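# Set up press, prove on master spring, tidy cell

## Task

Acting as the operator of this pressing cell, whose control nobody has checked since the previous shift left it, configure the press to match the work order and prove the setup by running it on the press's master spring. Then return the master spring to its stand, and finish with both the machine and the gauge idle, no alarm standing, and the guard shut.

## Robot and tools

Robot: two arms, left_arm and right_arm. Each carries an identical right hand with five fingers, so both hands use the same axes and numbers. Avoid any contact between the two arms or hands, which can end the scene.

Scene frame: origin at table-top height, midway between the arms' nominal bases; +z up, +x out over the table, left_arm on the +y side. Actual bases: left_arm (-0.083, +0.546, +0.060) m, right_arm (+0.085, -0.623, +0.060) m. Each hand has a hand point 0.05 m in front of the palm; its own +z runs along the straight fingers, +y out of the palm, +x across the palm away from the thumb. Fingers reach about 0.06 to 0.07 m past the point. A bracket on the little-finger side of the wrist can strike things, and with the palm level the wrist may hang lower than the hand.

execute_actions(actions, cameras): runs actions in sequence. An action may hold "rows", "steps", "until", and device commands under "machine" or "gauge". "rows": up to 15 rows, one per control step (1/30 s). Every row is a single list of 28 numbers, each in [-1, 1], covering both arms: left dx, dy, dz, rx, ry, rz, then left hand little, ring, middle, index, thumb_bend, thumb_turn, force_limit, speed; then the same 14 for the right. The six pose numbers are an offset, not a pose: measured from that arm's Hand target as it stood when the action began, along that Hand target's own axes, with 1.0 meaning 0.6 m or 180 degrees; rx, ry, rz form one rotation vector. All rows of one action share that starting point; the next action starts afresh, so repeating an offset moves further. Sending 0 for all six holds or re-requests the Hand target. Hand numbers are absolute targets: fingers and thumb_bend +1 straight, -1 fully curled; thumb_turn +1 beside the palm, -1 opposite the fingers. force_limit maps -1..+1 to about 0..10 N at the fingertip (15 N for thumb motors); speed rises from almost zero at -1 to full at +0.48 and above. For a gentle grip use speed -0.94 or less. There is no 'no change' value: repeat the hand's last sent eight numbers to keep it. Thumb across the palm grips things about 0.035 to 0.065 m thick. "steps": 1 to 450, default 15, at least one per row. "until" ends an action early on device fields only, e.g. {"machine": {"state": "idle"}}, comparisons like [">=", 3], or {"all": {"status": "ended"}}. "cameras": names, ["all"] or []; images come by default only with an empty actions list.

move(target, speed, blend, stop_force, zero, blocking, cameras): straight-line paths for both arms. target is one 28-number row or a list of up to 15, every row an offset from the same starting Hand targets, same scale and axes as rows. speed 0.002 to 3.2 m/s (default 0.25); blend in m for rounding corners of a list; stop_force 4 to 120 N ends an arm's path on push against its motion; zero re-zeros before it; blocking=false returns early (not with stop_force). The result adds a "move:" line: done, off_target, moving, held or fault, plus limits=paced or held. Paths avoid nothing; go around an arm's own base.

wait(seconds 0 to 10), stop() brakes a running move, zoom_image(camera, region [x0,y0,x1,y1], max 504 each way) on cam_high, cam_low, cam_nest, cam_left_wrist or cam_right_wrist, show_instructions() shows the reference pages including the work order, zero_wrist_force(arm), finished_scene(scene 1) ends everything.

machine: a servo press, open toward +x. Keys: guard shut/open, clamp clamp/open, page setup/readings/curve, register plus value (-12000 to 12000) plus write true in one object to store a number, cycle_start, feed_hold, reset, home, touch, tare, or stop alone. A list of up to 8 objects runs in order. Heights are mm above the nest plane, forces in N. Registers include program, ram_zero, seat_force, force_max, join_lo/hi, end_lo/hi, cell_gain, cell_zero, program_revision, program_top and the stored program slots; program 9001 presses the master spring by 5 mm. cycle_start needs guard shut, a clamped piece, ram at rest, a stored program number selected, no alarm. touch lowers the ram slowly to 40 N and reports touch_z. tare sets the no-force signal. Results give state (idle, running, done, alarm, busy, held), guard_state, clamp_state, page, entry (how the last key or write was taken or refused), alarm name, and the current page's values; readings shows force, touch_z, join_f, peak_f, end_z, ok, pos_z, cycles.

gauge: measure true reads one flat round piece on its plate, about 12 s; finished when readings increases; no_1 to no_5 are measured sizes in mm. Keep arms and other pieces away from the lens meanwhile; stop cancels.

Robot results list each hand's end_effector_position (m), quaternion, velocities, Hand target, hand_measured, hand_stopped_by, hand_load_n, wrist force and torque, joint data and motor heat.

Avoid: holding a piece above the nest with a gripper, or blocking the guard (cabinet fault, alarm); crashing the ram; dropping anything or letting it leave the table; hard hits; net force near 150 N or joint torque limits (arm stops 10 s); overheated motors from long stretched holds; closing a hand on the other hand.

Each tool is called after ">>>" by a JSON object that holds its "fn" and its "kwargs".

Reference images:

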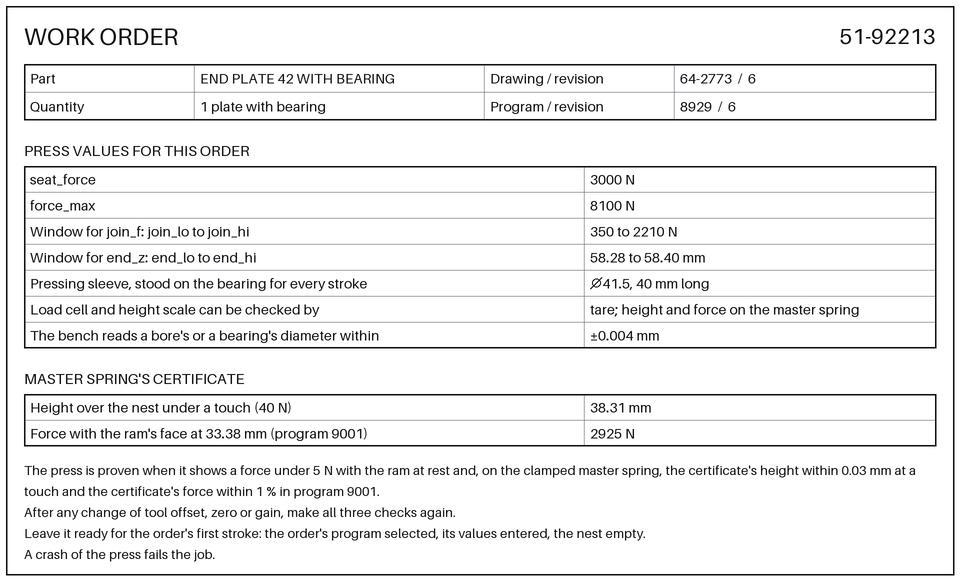

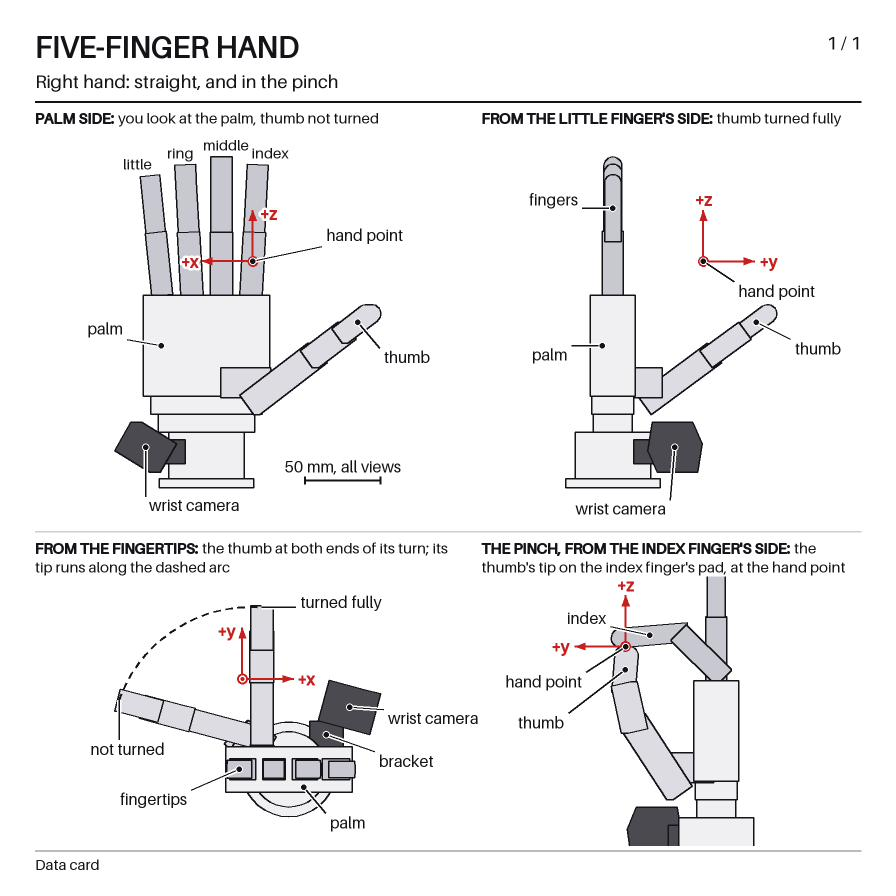

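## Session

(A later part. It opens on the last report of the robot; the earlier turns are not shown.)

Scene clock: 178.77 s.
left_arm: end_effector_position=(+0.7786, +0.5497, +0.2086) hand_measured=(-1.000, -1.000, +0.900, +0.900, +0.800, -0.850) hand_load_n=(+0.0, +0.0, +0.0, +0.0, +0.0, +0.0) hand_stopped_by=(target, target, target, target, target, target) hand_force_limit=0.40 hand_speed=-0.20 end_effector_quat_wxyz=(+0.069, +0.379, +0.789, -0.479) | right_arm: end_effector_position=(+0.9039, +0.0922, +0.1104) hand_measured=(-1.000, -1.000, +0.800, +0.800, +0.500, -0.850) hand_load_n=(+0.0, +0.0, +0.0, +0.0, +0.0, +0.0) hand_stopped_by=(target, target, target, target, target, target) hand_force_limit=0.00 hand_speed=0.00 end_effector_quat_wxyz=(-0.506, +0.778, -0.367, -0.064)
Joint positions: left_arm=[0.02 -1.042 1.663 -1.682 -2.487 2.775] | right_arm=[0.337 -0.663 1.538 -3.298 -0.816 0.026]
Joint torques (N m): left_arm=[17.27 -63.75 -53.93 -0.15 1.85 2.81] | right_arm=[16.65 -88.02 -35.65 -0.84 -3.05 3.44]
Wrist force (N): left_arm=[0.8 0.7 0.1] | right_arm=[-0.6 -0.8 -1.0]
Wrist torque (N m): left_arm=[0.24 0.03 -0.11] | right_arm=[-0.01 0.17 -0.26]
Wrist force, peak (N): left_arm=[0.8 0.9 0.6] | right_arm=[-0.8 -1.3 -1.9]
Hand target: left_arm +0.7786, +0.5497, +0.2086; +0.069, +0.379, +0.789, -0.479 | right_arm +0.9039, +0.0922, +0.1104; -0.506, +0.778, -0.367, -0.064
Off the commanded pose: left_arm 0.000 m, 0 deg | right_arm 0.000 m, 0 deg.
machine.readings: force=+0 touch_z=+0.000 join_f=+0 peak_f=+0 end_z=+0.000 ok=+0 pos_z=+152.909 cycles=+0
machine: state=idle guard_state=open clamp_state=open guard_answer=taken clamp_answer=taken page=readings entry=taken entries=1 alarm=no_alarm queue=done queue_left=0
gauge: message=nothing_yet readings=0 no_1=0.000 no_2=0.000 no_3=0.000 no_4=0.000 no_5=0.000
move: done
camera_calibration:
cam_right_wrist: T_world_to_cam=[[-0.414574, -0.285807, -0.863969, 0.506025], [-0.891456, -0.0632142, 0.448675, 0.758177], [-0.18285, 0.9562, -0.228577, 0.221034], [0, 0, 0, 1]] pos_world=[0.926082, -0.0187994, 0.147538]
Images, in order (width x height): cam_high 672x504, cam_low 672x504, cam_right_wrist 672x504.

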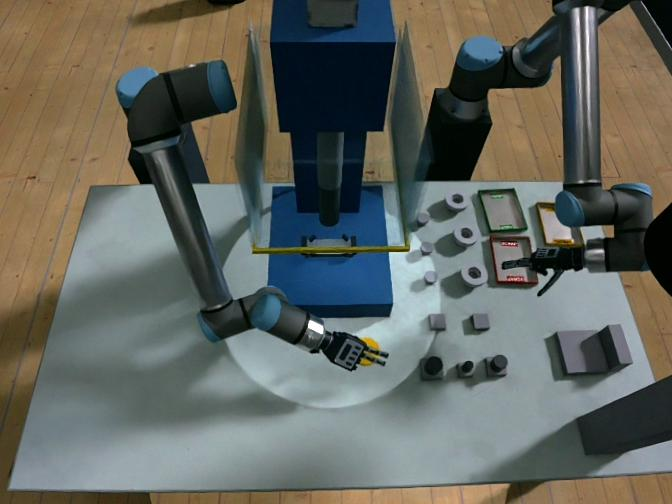

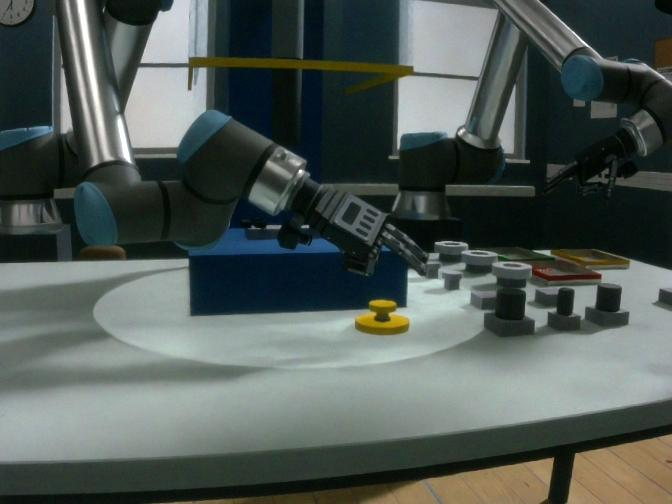

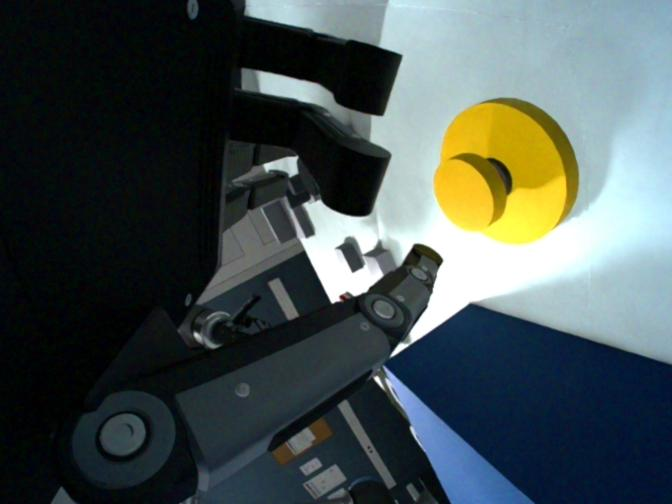

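>>> {"fn": "move", "kwargs": {"target": [0,0,0,0,0,0,-1,-1,0.9,0.9,0.8,-0.85,0.4,-0.2,0.0502,0.079,0.0512,0,0,0,-1,-1,0.8,0.8,0.5,-0.85,0,0], "speed": 0.05, "stop_force": 8, "cameras": ["cam_high", "cam_low", "cam_right_wrist"]}}

>>> {"fn": "zoom_image", "kwargs": {"camera": "cam_low", "region": [320, 240, 440, 340]}}

>>> {"fn": "zoom_image", "kwargs": {"camera": "cam_high", "region": [325, 300, 405, 380]}}

>>> {"fn": "zoom_image", "kwargs": {"camera": "cam_right_wrist", "region": [260, 100, 560, 400]}}

Scene clock: 190.83 s.
left_arm: end_effector_position=(+0.7786, +0.5497, +0.2086) hand_measured=(-1.000, -1.000, +0.900, +0.900, +0.800, -0.850) hand_load_n=(+0.0, +0.0, +0.0, -0.5, +0.0, +0.0) hand_stopped_by=(target, target, target, target, target, target) hand_force_limit=0.40 hand_speed=-0.20 end_effector_quat_wxyz=(+0.069, +0.379, +0.789, -0.479) | right_arm: end_effector_position=(+0.9045, +0.0923, +0.0811) hand_measured=(-1.000, -1.000, +0.800, +0.800, +0.500, -0.850) hand_load_n=(+0.0, +0.0, +0.0, +0.0, +0.0, +0.0) hand_stopped_by=(target, target, target, target, target, target) hand_force_limit=0.00 hand_speed=0.00 end_effector_quat_wxyz=(-0.506, +0.778, -0.367, -0.064)
Joint positions: left_arm=[0.02 -1.042 1.663 -1.682 -2.487 2.775] | right_arm=[0.337 -0.625 1.531 -3.329 -0.816 0.026]
Joint torques (N m): left_arm=[17.93 -64.65 -54.4 -0.3 1.77 2.62] | right_arm=[0.71 -103.11 -27.05 -4.17 0.61 0.56]
Wrist force (N): left_arm=[0.6 0.2 0.3] | right_arm=[-0.8 -0.7 -1.3]
Wrist torque (N m): left_arm=[0.17 0.06 -0.14] | right_arm=[0.03 0.20 -0.26]
Wrist force, peak (N): left_arm=[1.1 0.7 0.1] | right_arm=[-0.9 -3.0 -1.9]
Hand target: left_arm +0.7786, +0.5497, +0.2086; +0.069, +0.379, +0.789, -0.479 | right_arm +0.9045, +0.0923, +0.0811; -0.506, +0.778, -0.367, -0.064 (not the last commanded pose)
Off the commanded pose: left_arm 0.000 m, 0 deg | right_arm 0.035 m, 0 deg.
FORCE FAULT: contact force on the right arm reached its limit, and that arm stopped for 10 seconds. The contact can be on any part of that arm, not only on its tool. That arm's remaining commands of this call were not run. During its stop the right arm's controller moved it back a little. That arm's target is now where it stood when the stop ended, not its last command. That arm accepts commands again.
machine.readings: force=+0 touch_z=+0.000 join_f=+0 peak_f=+0 end_z=+0.000 ok=+0 pos_z=+152.909 cycles=+0
machine: state=idle guard_state=open clamp_state=open guard_answer=taken clamp_answer=taken page=readings entry=taken entries=1 alarm=no_alarm queue=done queue_left=0
gauge: message=nothing_yet readings=0 no_1=0.000 no_2=0.000 no_3=0.000 no_4=0.000 no_5=0.000
move: fault (right_arm)
camera_calibration:
cam_right_wrist: T_world_to_cam=[[-0.414001, -0.285636, -0.8643, 0.480399], [-0.891741, -0.0633695, 0.448088, 0.772155], [-0.18276, 0.956241, -0.228478, 0.21412], [0, 0, 0, 1]] pos_world=[0.92658, -0.0186001, 0.118138]
Images, in order (width x height): cam_high 672x504, cam_low 672x504, cam_right_wrist 672x504.

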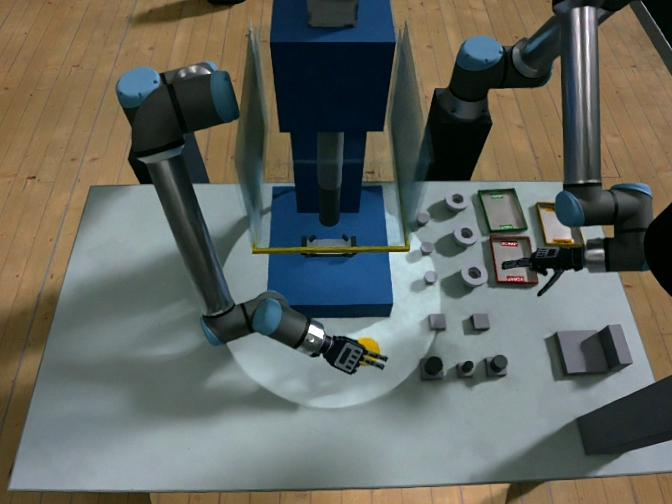

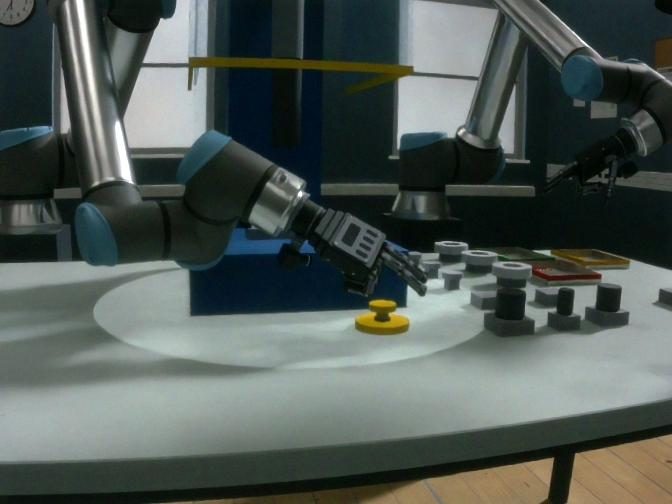

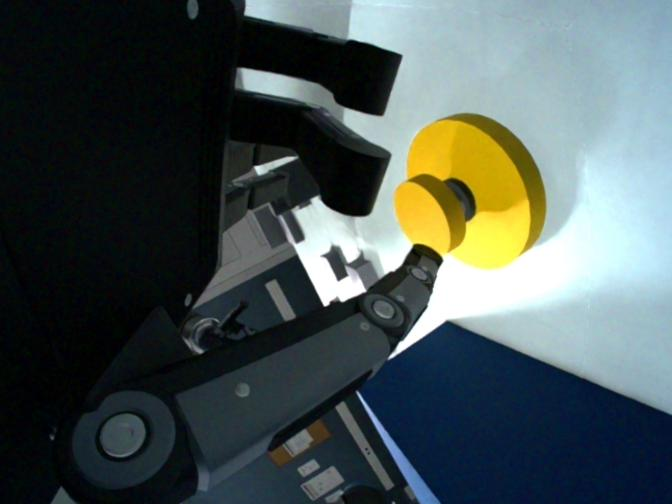

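Scaled by 4.200.

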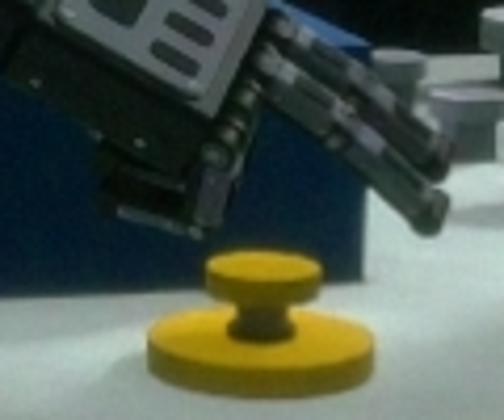

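Scaled by 6.300.

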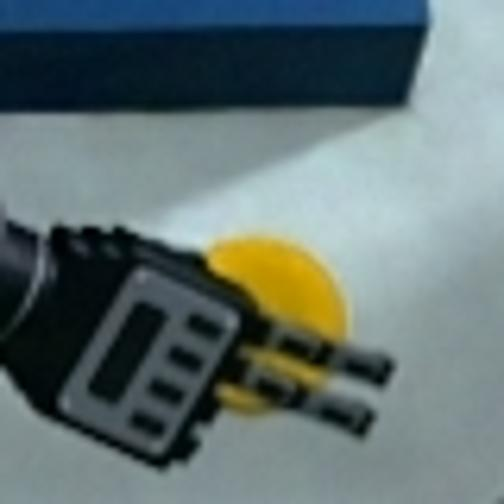

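Scaled by 1.680 from the camera's 672x504 image, which has a finer 960x720 frame.

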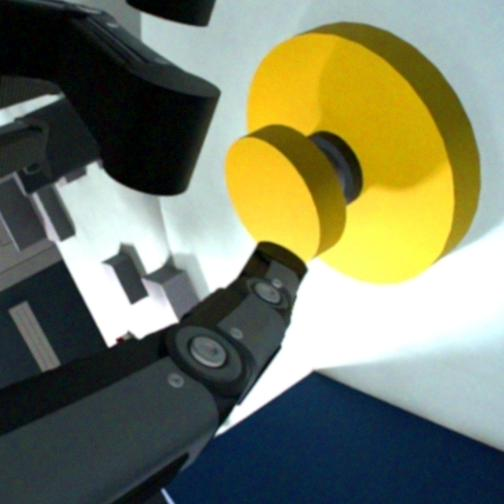

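>>> {"fn": "move", "kwargs": {"target": [[0,0,0,0,0,0,-1,-1,0.9,0.9,0.8,-0.85,0.4,-0.2,-0.0314,-0.0494,-0.032,0,0,0,-1,-1,0.8,0.8,0.5,-0.85,0,0],[0,0,0,0,0,0,-1,-1,0.9,0.9,0.8,-0.85,0.4,-0.2,-0.0257,-0.0527,-0.0293,-0.0654,-0.1028,-0.0667,-1,-1,0.8,0.8,0.5,-0.85,0,0]], "speed": 0.15, "cameras": ["cam_high", "cam_low", "cam_right_wrist"]}}

>>> {"fn": "zoom_image", "kwargs": {"camera": "cam_high", "region": [325, 300, 405, 380]}}

>>> {"fn": "zoom_image", "kwargs": {"camera": "cam_low", "region": [320, 220, 440, 340]}}

Scene clock: 194.53 s.
left_arm: end_effector_position=(+0.7786, +0.5497, +0.2086) hand_measured=(-1.000, -1.000, +0.900, +0.900, +0.800, -0.850) hand_load_n=(+0.0, +0.0, +0.0, +0.0, +0.0, -0.5) hand_stopped_by=(target, target, target, target, target, target) hand_force_limit=0.40 hand_speed=-0.20 end_effector_quat_wxyz=(+0.069, +0.379, +0.789, -0.479) | right_arm: end_effector_position=(+0.9087, +0.0924, +0.1201) hand_measured=(-1.000, -1.000, +0.800, +0.800, +0.500, -0.850) hand_load_n=(+0.0, +0.0, +0.0, +0.0, +0.0, +0.0) hand_stopped_by=(target, target, target, target, target, target) hand_force_limit=0.00 hand_speed=0.00 end_effector_quat_wxyz=(-0.480, +0.839, -0.190, -0.172)
Joint positions: left_arm=[0.02 -1.042 1.663 -1.682 -2.487 2.775] | right_arm=[0.317 -0.654 1.38 -2.675 -0.543 -0.571]
Joint torques (N m): left_arm=[18.66 -64.64 -54.06 -0.3 2.23 2.85] | right_arm=[16.21 -125.41 -40.38 -0.95 5.04 -2.57]
Wrist force (N): left_arm=[0.9 0.2 0.0] | right_arm=[-1.0 -0.6 -1.0]
Wrist torque (N m): left_arm=[0.18 0.02 -0.13] | right_arm=[0.04 0.18 -0.10]
Wrist force, peak (N): left_arm=[0.9 0.8 0.4] | right_arm=[-0.8 -1.8 -1.5]
Hand target: left_arm +0.7786, +0.5497, +0.2086; +0.069, +0.379, +0.789, -0.479 | right_arm +0.9087, +0.0924, +0.1202; -0.480, +0.839, -0.189, -0.172
Off the commanded pose: left_arm 0.000 m, 0 deg | right_arm 0.000 m, 0 deg.
machine.readings: force=+0 touch_z=+0.000 join_f=+0 peak_f=+0 end_z=+0.000 ok=+0 pos_z=+152.909 cycles=+0
machine: state=idle guard_state=open clamp_state=open guard_answer=taken clamp_answer=taken page=readings entry=taken entries=1 alarm=no_alarm queue=done queue_left=0
gauge: message=nothing_yet readings=0 no_1=0.000 no_2=0.000 no_3=0.000 no_4=0.000 no_5=0.000
move: done
camera_calibration:
cam_right_wrist: T_world_to_cam=[[-0.254545, -0.434066, -0.864172, 0.384696], [-0.781531, -0.43398, 0.448187, 0.692444], [-0.569576, 0.789461, -0.228768, 0.59072], [0, 0, 0, 1]] pos_world=[0.975548, 0.00114081, 0.157238]
Images, in order (width x height): cam_high 672x504, cam_low 672x504, cam_right_wrist 672x504.

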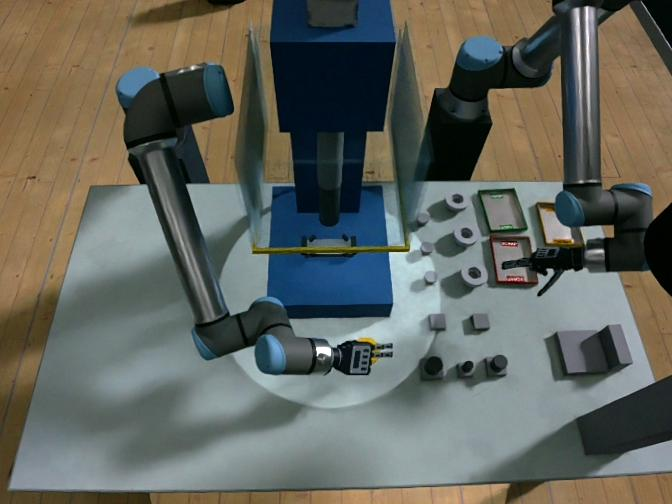

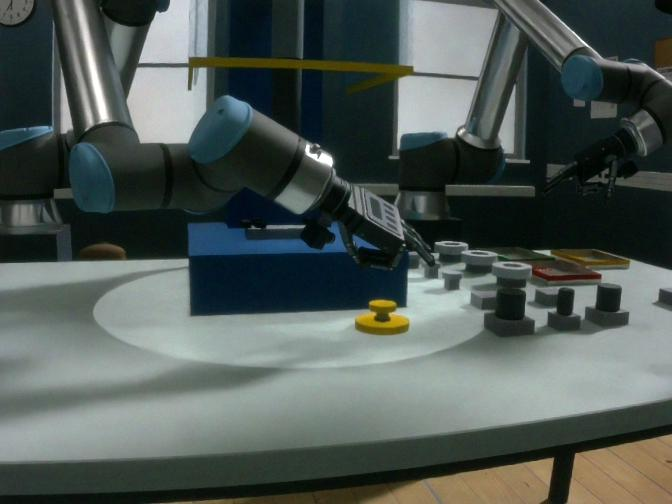

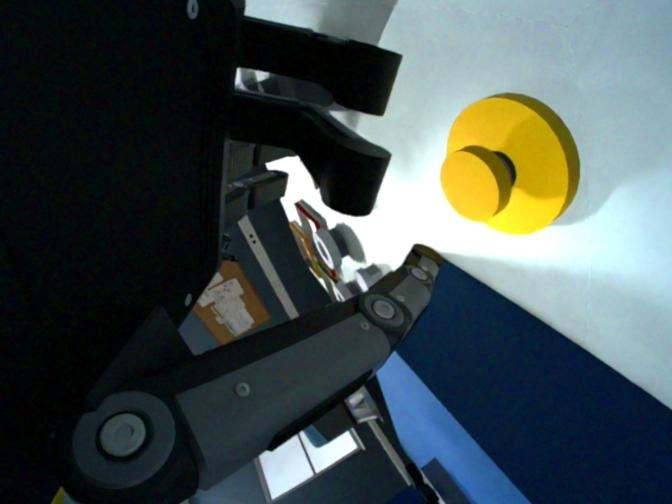

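Scaled by 6.300.

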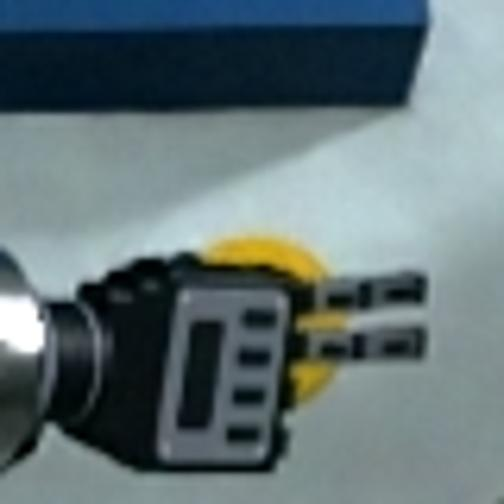

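Scaled by 4.200.

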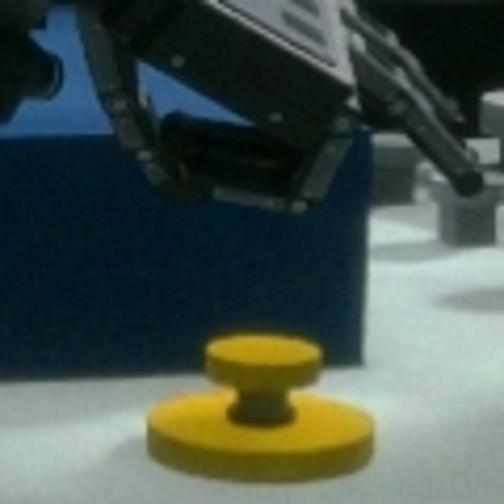

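>>> {"fn": "move", "kwargs": {"target": [0,0,0,0,0,0,-1,-1,0.9,0.9,0.8,-0.85,0.4,-0.2,0.0577,0.0907,0.0588,0,0,0,-1,-1,0.8,0.8,0.5,-0.85,0,0], "speed": 0.05, "stop_force": 8, "cameras": ["cam_high", "cam_low", "cam_right_wrist"]}}

>>> {"fn": "zoom_image", "kwargs": {"camera": "cam_high", "region": [325, 300, 405, 380]}}

>>> {"fn": "zoom_image", "kwargs": {"camera": "cam_low", "region": [320, 240, 440, 340]}}

>>> {"fn": "zoom_image", "kwargs": {"camera": "cam_right_wrist", "region": [260, 100, 560, 400]}}

Scene clock: 197.40 s.
left_arm: end_effector_position=(+0.7786, +0.5497, +0.2086) hand_measured=(-1.000, -1.000, +0.900, +0.900, +0.800, -0.850) hand_load_n=(+0.0, +0.0, +0.0, +0.0, +0.0, +0.0) hand_stopped_by=(target, target, target, target, target, target) hand_force_limit=0.40 hand_speed=-0.20 end_effector_quat_wxyz=(+0.069, +0.379, +0.789, -0.479) | right_arm: end_effector_position=(+0.9087, +0.0924, +0.0467) hand_measured=(-1.000, -1.000, +0.800, +0.800, +0.500, -0.850) hand_load_n=(+0.0, +0.0, +0.0, +0.0, +0.0, +0.0) hand_stopped_by=(target, target, target, target, target, target) hand_force_limit=0.00 hand_speed=0.00 end_effector_quat_wxyz=(-0.480, +0.839, -0.189, -0.172)
Joint positions: left_arm=[0.02 -1.042 1.663 -1.682 -2.487 2.775] | right_arm=[0.317 -0.57 1.371 -2.75 -0.543 -0.571]
Joint torques (N m): left_arm=[17.5 -64.61 -53.88 -0.44 1.94 2.46] | right_arm=[-11.02 -95.16 -38.37 -6.75 4.95 3.32]
Wrist force (N): left_arm=[0.8 0.0 -0.2] | right_arm=[-1.1 -0.8 -0.7]
Wrist torque (N m): left_arm=[0.16 0.02 -0.12] | right_arm=[-0.01 0.20 -0.10]
Wrist force, peak (N): left_arm=[1.2 0.4 0.5] | right_arm=[-1.0 -1.2 -1.8]
Hand target: left_arm +0.7786, +0.5497, +0.2086; +0.069, +0.379, +0.789, -0.479 | right_arm +0.9087, +0.0924, +0.0467; -0.480, +0.839, -0.189, -0.172
Off the commanded pose: left_arm 0.000 m, 0 deg | right_arm 0.000 m, 0 deg.
machine.readings: force=+0 touch_z=+0.000 join_f=+0 peak_f=+0 end_z=+0.000 ok=+0 pos_z=+152.909 cycles=+0
machine: state=idle guard_state=open clamp_state=open guard_answer=taken clamp_answer=taken page=readings entry=taken entries=1 alarm=no_alarm queue=done queue_left=0
gauge: message=nothing_yet readings=0 no_1=0.000 no_2=0.000 no_3=0.000 no_4=0.000 no_5=0.000
move: done
camera_calibration:
cam_right_wrist: T_world_to_cam=[[-0.254457, -0.434121, -0.86417, 0.321206], [-0.781428, -0.434157, 0.448195, 0.725318], [-0.569756, 0.789333, -0.22876, 0.57416], [0, 0, 0, 1]] pos_world=[0.975648, 0.00114081, 0.0838381]
Images, in order (width x height): cam_high 672x504, cam_low 672x504, cam_right_wrist 672x504.

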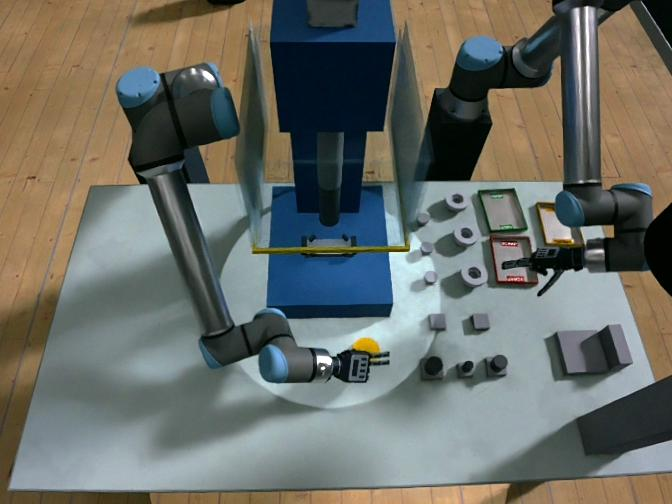

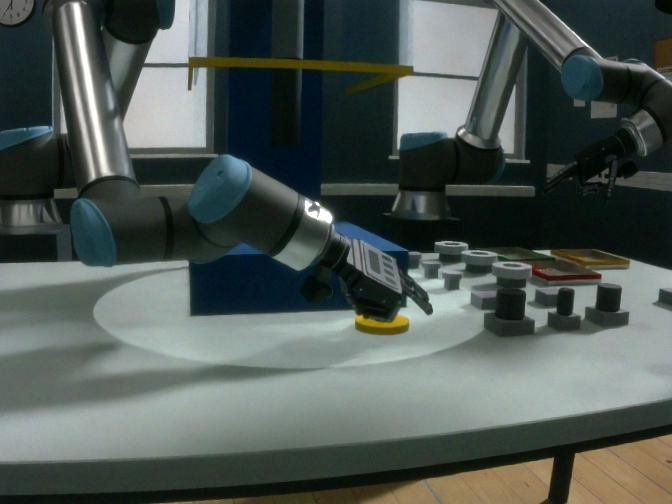

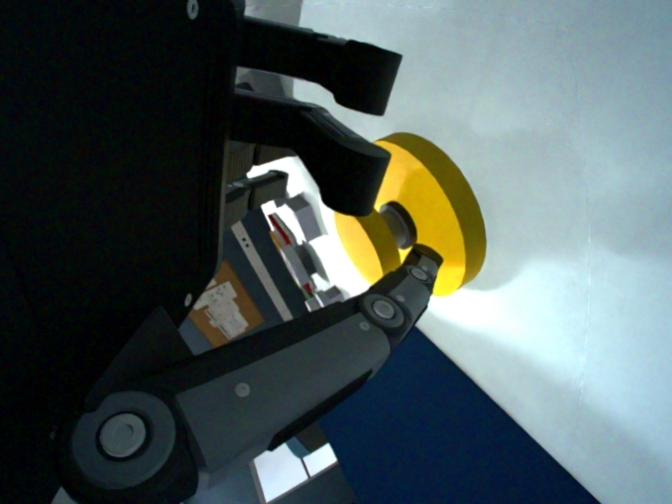

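Scaled by 6.300.

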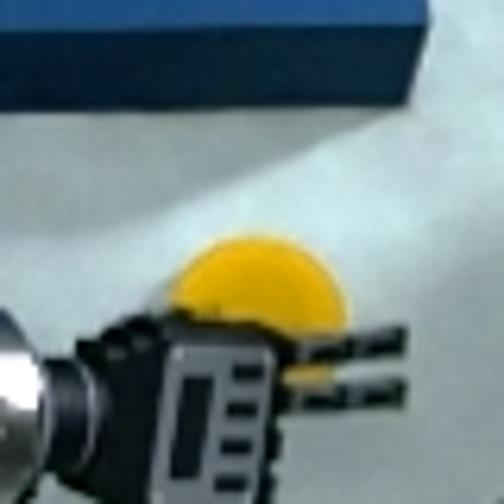

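Scaled by 4.200.

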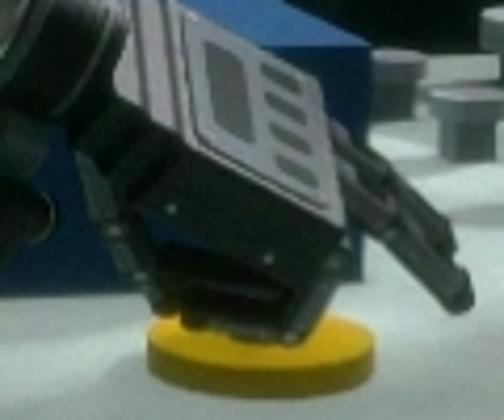

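Scaled by 1.680 from the camera's 672x504 image, which has a finer 960x720 frame.

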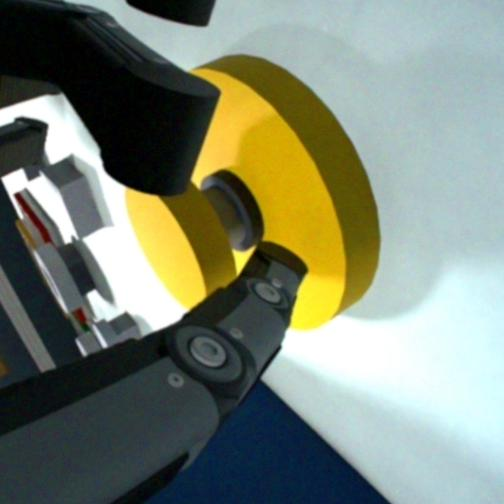

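>>> {"fn": "move", "kwargs": {"target": [0,0,0,0,0,0,-1,-1,0.9,0.9,0.8,-0.85,0.4,-0.2,-0.0147,0.0065,0.0042,0,0,0,-1,-1,0.8,0.8,0.5,-0.85,0,0], "speed": 0.03, "stop_force": 6, "cameras": ["cam_high", "cam_low", "cam_right_wrist"]}}

>>> {"fn": "zoom_image", "kwargs": {"camera": "cam_low", "region": [340, 280, 420, 340]}}

>>> {"fn": "zoom_image", "kwargs": {"camera": "cam_right_wrist", "region": [260, 100, 560, 400]}}

Scene clock: 199.47 s.
left_arm: end_effector_position=(+0.7786, +0.5497, +0.2086) hand_measured=(-1.000, -1.000, +0.900, +0.900, +0.800, -0.850) hand_load_n=(+0.0, +0.0, +0.0, +0.0, +0.0, +0.0) hand_stopped_by=(target, target, target, target, target, target) hand_force_limit=0.40 hand_speed=-0.20 end_effector_quat_wxyz=(+0.069, +0.379, +0.789, -0.479) | right_arm: end_effector_position=(+0.8989, +0.0941, +0.0467) hand_measured=(-1.000, -1.000, +0.800, +0.800, +0.500, -0.850) hand_load_n=(+0.0, +0.0, -0.5, +0.0, +0.0, +0.0) hand_stopped_by=(target, target, target, target, target, target) hand_force_limit=0.00 hand_speed=0.00 end_effector_quat_wxyz=(-0.480, +0.839, -0.189, -0.172)
Joint positions: left_arm=[0.02 -1.042 1.663 -1.682 -2.487 2.775] | right_arm=[0.322 -0.577 1.391 -2.769 -0.545 -0.562]
Joint torques (N m): left_arm=[18.11 -66.12 -54.33 -0.53 1.81 2.84] | right_arm=[15.47 -127.27 -22.85 -6.72 -2.36 3.44]
Wrist force (N): left_arm=[0.5 0.2 0.4] | right_arm=[-0.7 -0.7 -0.4]
Wrist torque (N m): left_arm=[0.16 0.06 -0.15] | right_arm=[0.00 0.12 -0.25]
Wrist force, peak (N): left_arm=[1.0 0.7 0.5] | right_arm=[-0.8 -1.0 -1.4]
Hand target: left_arm +0.7786, +0.5497, +0.2086; +0.069, +0.379, +0.789, -0.479 | right_arm +0.8989, +0.0941, +0.0467; -0.480, +0.839, -0.189, -0.172
Off the commanded pose: left_arm 0.000 m, 0 deg | right_arm 0.000 m, 0 deg.
machine.readings: force=+0 touch_z=+0.000 join_f=+0 peak_f=+0 end_z=+0.000 ok=+0 pos_z=+152.909 cycles=+0
machine: state=idle guard_state=open clamp_state=open guard_answer=taken clamp_answer=taken page=readings entry=taken entries=1 alarm=no_alarm queue=done queue_left=0
gauge: message=nothing_yet readings=0 no_1=0.000 no_2=0.000 no_3=0.000 no_4=0.000 no_5=0.000
move: done
camera_calibration:
cam_right_wrist: T_world_to_cam=[[-0.254457, -0.434121, -0.86417, 0.319451], [-0.781428, -0.434157, 0.448195, 0.718398], [-0.569756, 0.789333, -0.22876, 0.567234], [0, 0, 0, 1]] pos_world=[0.965848, 0.00284081, 0.0838381]
Images, in order (width x height): cam_high 672x504, cam_low 672x504, cam_right_wrist 672x504.

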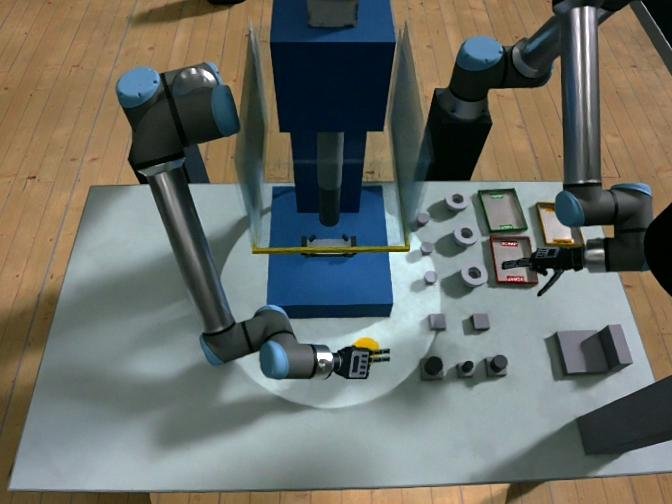

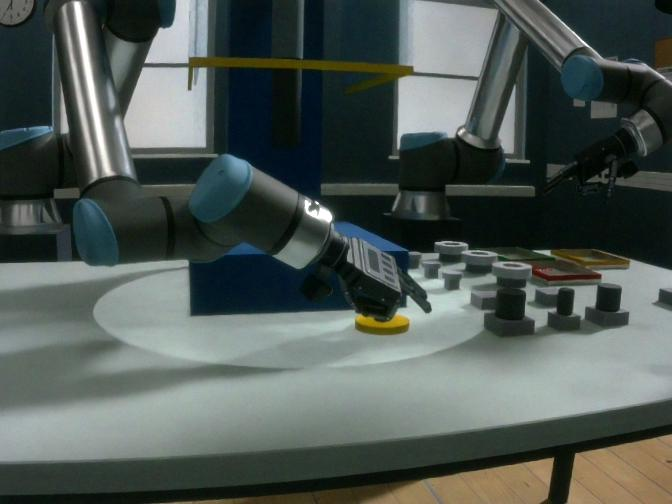

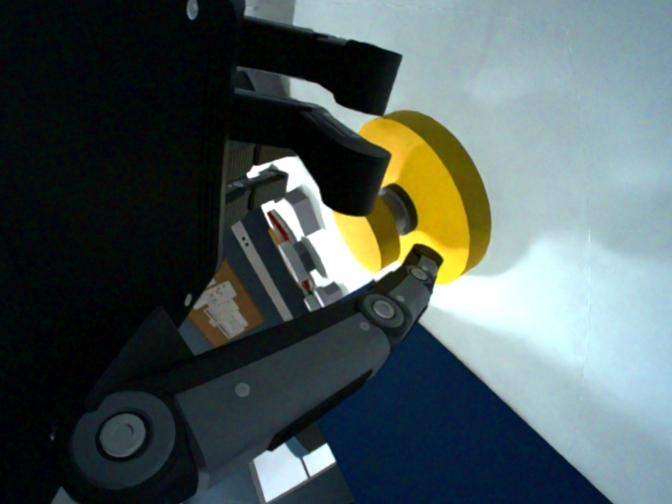

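Scaled by 6.300.

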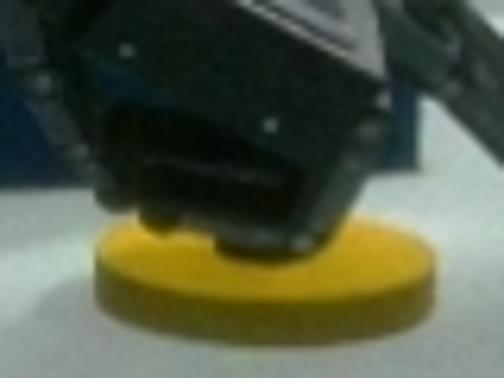

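Scaled by 1.680 from the camera's 672x504 image, which has a finer 960x720 frame.

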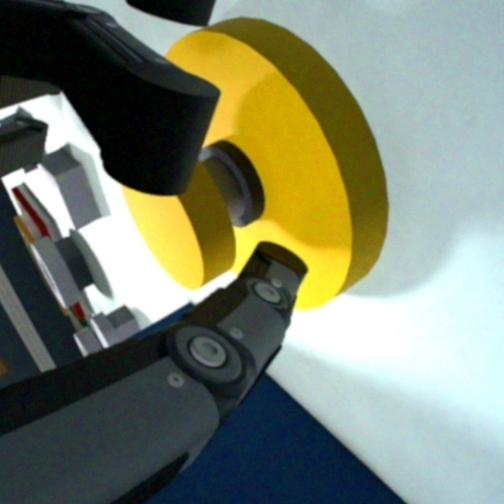

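>>> {"fn": "move", "kwargs": {"target": [[0,0,0,0,0,0,-1,-1,0.9,0.9,0.8,-0.85,0.4,-0.2,-0.0073,0.0033,0.0022,0,0,0,-1,-1,0.8,0.8,0.5,-0.85,0,-0.9],[0,0,0,0,0,0,-1,-1,0.9,0.9,0.8,-0.85,0.4,-0.2,-0.0073,-0.005,0.0148,0,0,0,-1,-1,0.8,0.8,0.5,-0.85,0,-0.9]], "speed": 0.03, "stop_force": 4}}

>>> {"fn": "execute_actions", "kwargs": {"actions": [{"rows": [[0,0,0,0,0,0,-1,-1,0.9,0.9,0.8,-0.85,0.4,-0.2,0,0,0,0,0,0,-1,-1,-0.1,-0.1,0.5,-0.85,-0.1,-0.9]], "steps": 120}], "cameras": ["cam_high", "cam_low", "cam_right_wrist"]}}

>>> {"fn": "zoom_image", "kwargs": {"camera": "cam_right_wrist", "region": [260, 100, 560, 400]}}

>>> {"fn": "zoom_image", "kwargs": {"camera": "cam_high", "region": [325, 310, 405, 390]}}

Scene clock: 201.47 s.
left_arm: end_effector_position=(+0.7786, +0.5497, +0.2086) hand_measured=(-1.000, -1.000, +0.900, +0.900, +0.800, -0.850) hand_load_n=(+0.0, +0.0, +0.0, +0.0, +0.0, +0.0) hand_stopped_by=(target, target, target, target, target, target) hand_force_limit=0.40 hand_speed=-0.20 end_effector_quat_wxyz=(+0.069, +0.379, +0.789, -0.479) | right_arm: end_effector_position=(+0.8956, +0.1039, +0.0467) hand_measured=(-1.000, -1.000, +0.800, +0.800, +0.500, -0.850) hand_load_n=(+0.0, +0.0, +0.0, +0.0, +0.0, +0.0) hand_stopped_by=(target, target, target, target, target, target) hand_force_limit=0.00 hand_speed=-0.90 end_effector_quat_wxyz=(-0.480, +0.839, -0.189, -0.172)
Joint positions: left_arm=[0.02 -1.042 1.663 -1.682 -2.487 2.775] | right_arm=[0.332 -0.572 1.383 -2.782 -0.549 -0.544]
Joint torques (N m): left_arm=[17.17 -65.48 -54.03 -0.6 1.67 2.6] | right_arm=[15.62 -93.49 -37.67 -6.6 -2.58 3.32]
Wrist force (N): left_arm=[0.8 0.6 0.3] | right_arm=[-0.5 -0.8 -1.0]
Wrist torque (N m): left_arm=[0.23 0.02 -0.12] | right_arm=[0.03 0.11 -0.24]
Wrist force, peak (N): left_arm=[0.9 0.7 0.7] | right_arm=[-0.9 -0.6 -1.5]
Hand target: left_arm +0.7786, +0.5497, +0.2086; +0.069, +0.379, +0.789, -0.479 | right_arm +0.8956, +0.1039, +0.0467; -0.480, +0.839, -0.189, -0.172
Off the commanded pose: left_arm 0.000 m, 0 deg | right_arm 0.000 m, 0 deg.
machine.readings: force=+0 touch_z=+0.000 join_f=+0 peak_f=+0 end_z=+0.000 ok=+0 pos_z=+152.909 cycles=+0
machine: state=idle guard_state=open clamp_state=open guard_answer=taken clamp_answer=taken page=readings entry=taken entries=1 alarm=no_alarm queue=done queue_left=0
gauge: message=nothing_yet readings=0 no_1=0.000 no_2=0.000 no_3=0.000 no_4=0.000 no_5=0.000
move: done

Scene clock: 205.67 s.
left_arm: end_effector_position=(+0.7786, +0.5497, +0.2086) hand_measured=(-1.000, -1.000, +0.900, +0.900, +0.800, -0.850) hand_load_n=(+0.0, +0.0, -0.5, +0.0, +0.0, +0.0) hand_stopped_by=(target, target, target, target, target, target) hand_force_limit=0.40 hand_speed=-0.20 end_effector_quat_wxyz=(+0.069, +0.379, +0.789, -0.479) | right_arm: end_effector_position=(+0.8956, +0.1039, +0.0467) hand_measured=(-1.000, -1.000, +0.104, +0.122, +0.502, -0.850) hand_load_n=(+0.5, +0.0, +5.5, +3.0, +4.5, +1.0) hand_stopped_by=(target, target, force, force, target, target) hand_force_limit=-0.10 hand_speed=-0.90 end_effector_quat_wxyz=(-0.480, +0.839, -0.189, -0.172)
Joint positions: left_arm=[0.02 -1.042 1.663 -1.682 -2.487 2.775] | right_arm=[0.332 -0.572 1.383 -2.782 -0.549 -0.544]
Joint torques (N m): left_arm=[16.82 -64.38 -54.06 -0.62 1.74 2.73] | right_arm=[4.31 -96.67 -33.25 -5.8 -1.49 3.23]
Wrist force (N): left_arm=[0.7 0.5 0.4] | right_arm=[0.3 -1.4 -0.5]
Wrist torque (N m): left_arm=[0.20 0.03 -0.12] | right_arm=[-0.04 0.10 -0.23]
Wrist force, peak (N): left_arm=[1.2 0.5 0.4] | right_arm=[-0.2 -2.2 -1.0]
Hand target: left_arm +0.7786, +0.5497, +0.2086; +0.069, +0.379, +0.789, -0.479 | right_arm +0.8956, +0.1039, +0.0467; -0.480, +0.839, -0.189, -0.172
Off the commanded pose: left_arm 0.000 m, 0 deg | right_arm 0.000 m, 0 deg.
machine.readings: force=+0 touch_z=+0.000 join_f=+0 peak_f=+0 end_z=+0.000 ok=+0 pos_z=+152.909 cycles=+0
machine: state=idle guard_state=open clamp_state=open guard_answer=taken clamp_answer=taken page=readings entry=taken entries=1 alarm=no_alarm queue=done queue_left=0
gauge: message=nothing_yet readings=0 no_1=0.000 no_2=0.000 no_3=0.000 no_4=0.000 no_5=0.000
camera_calibration:
cam_right_wrist: T_world_to_cam=[[-0.254457, -0.434121, -0.86417, 0.322909], [-0.781428, -0.434157, 0.448195, 0.720118], [-0.569756, 0.789333, -0.22876, 0.55754], [0, 0, 0, 1]] pos_world=[0.962548, 0.0127408, 0.0838381]
Images, in order (width x height): cam_high 672x504, cam_low 672x504, cam_right_wrist 672x504.

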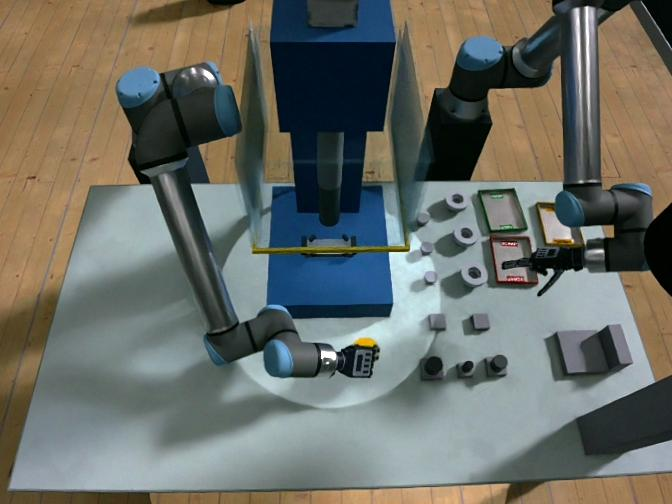

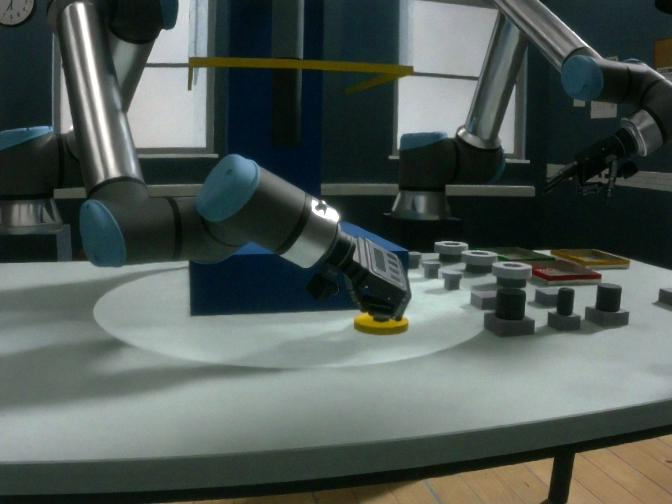

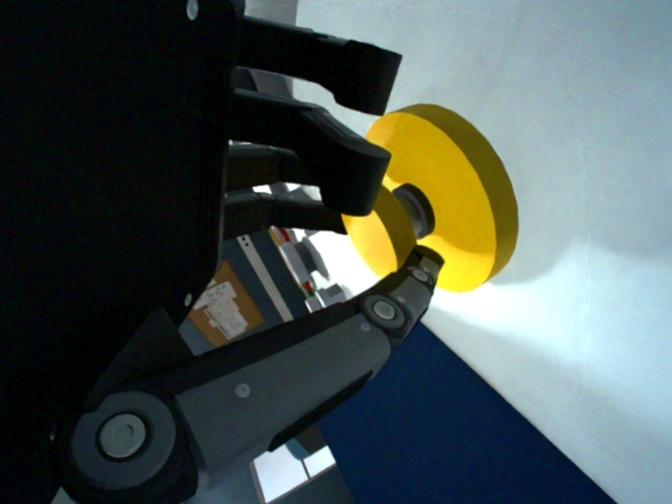

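Scaled by 1.680 from the camera's 672x504 image, which has a finer 960x720 frame.

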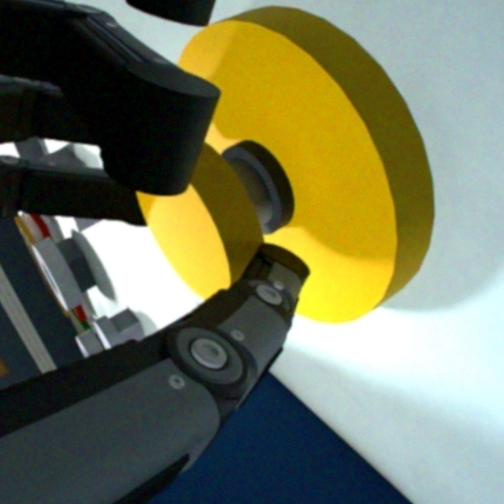

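Scaled by 6.300.

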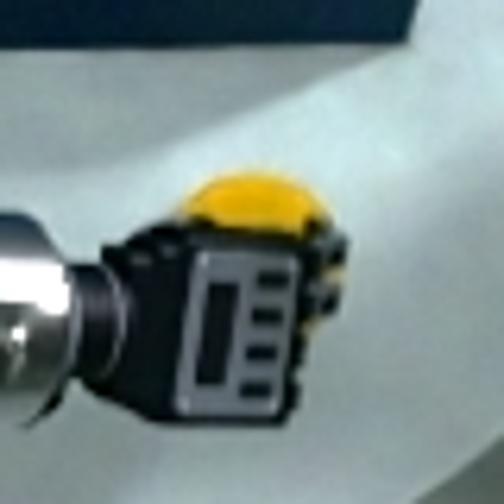

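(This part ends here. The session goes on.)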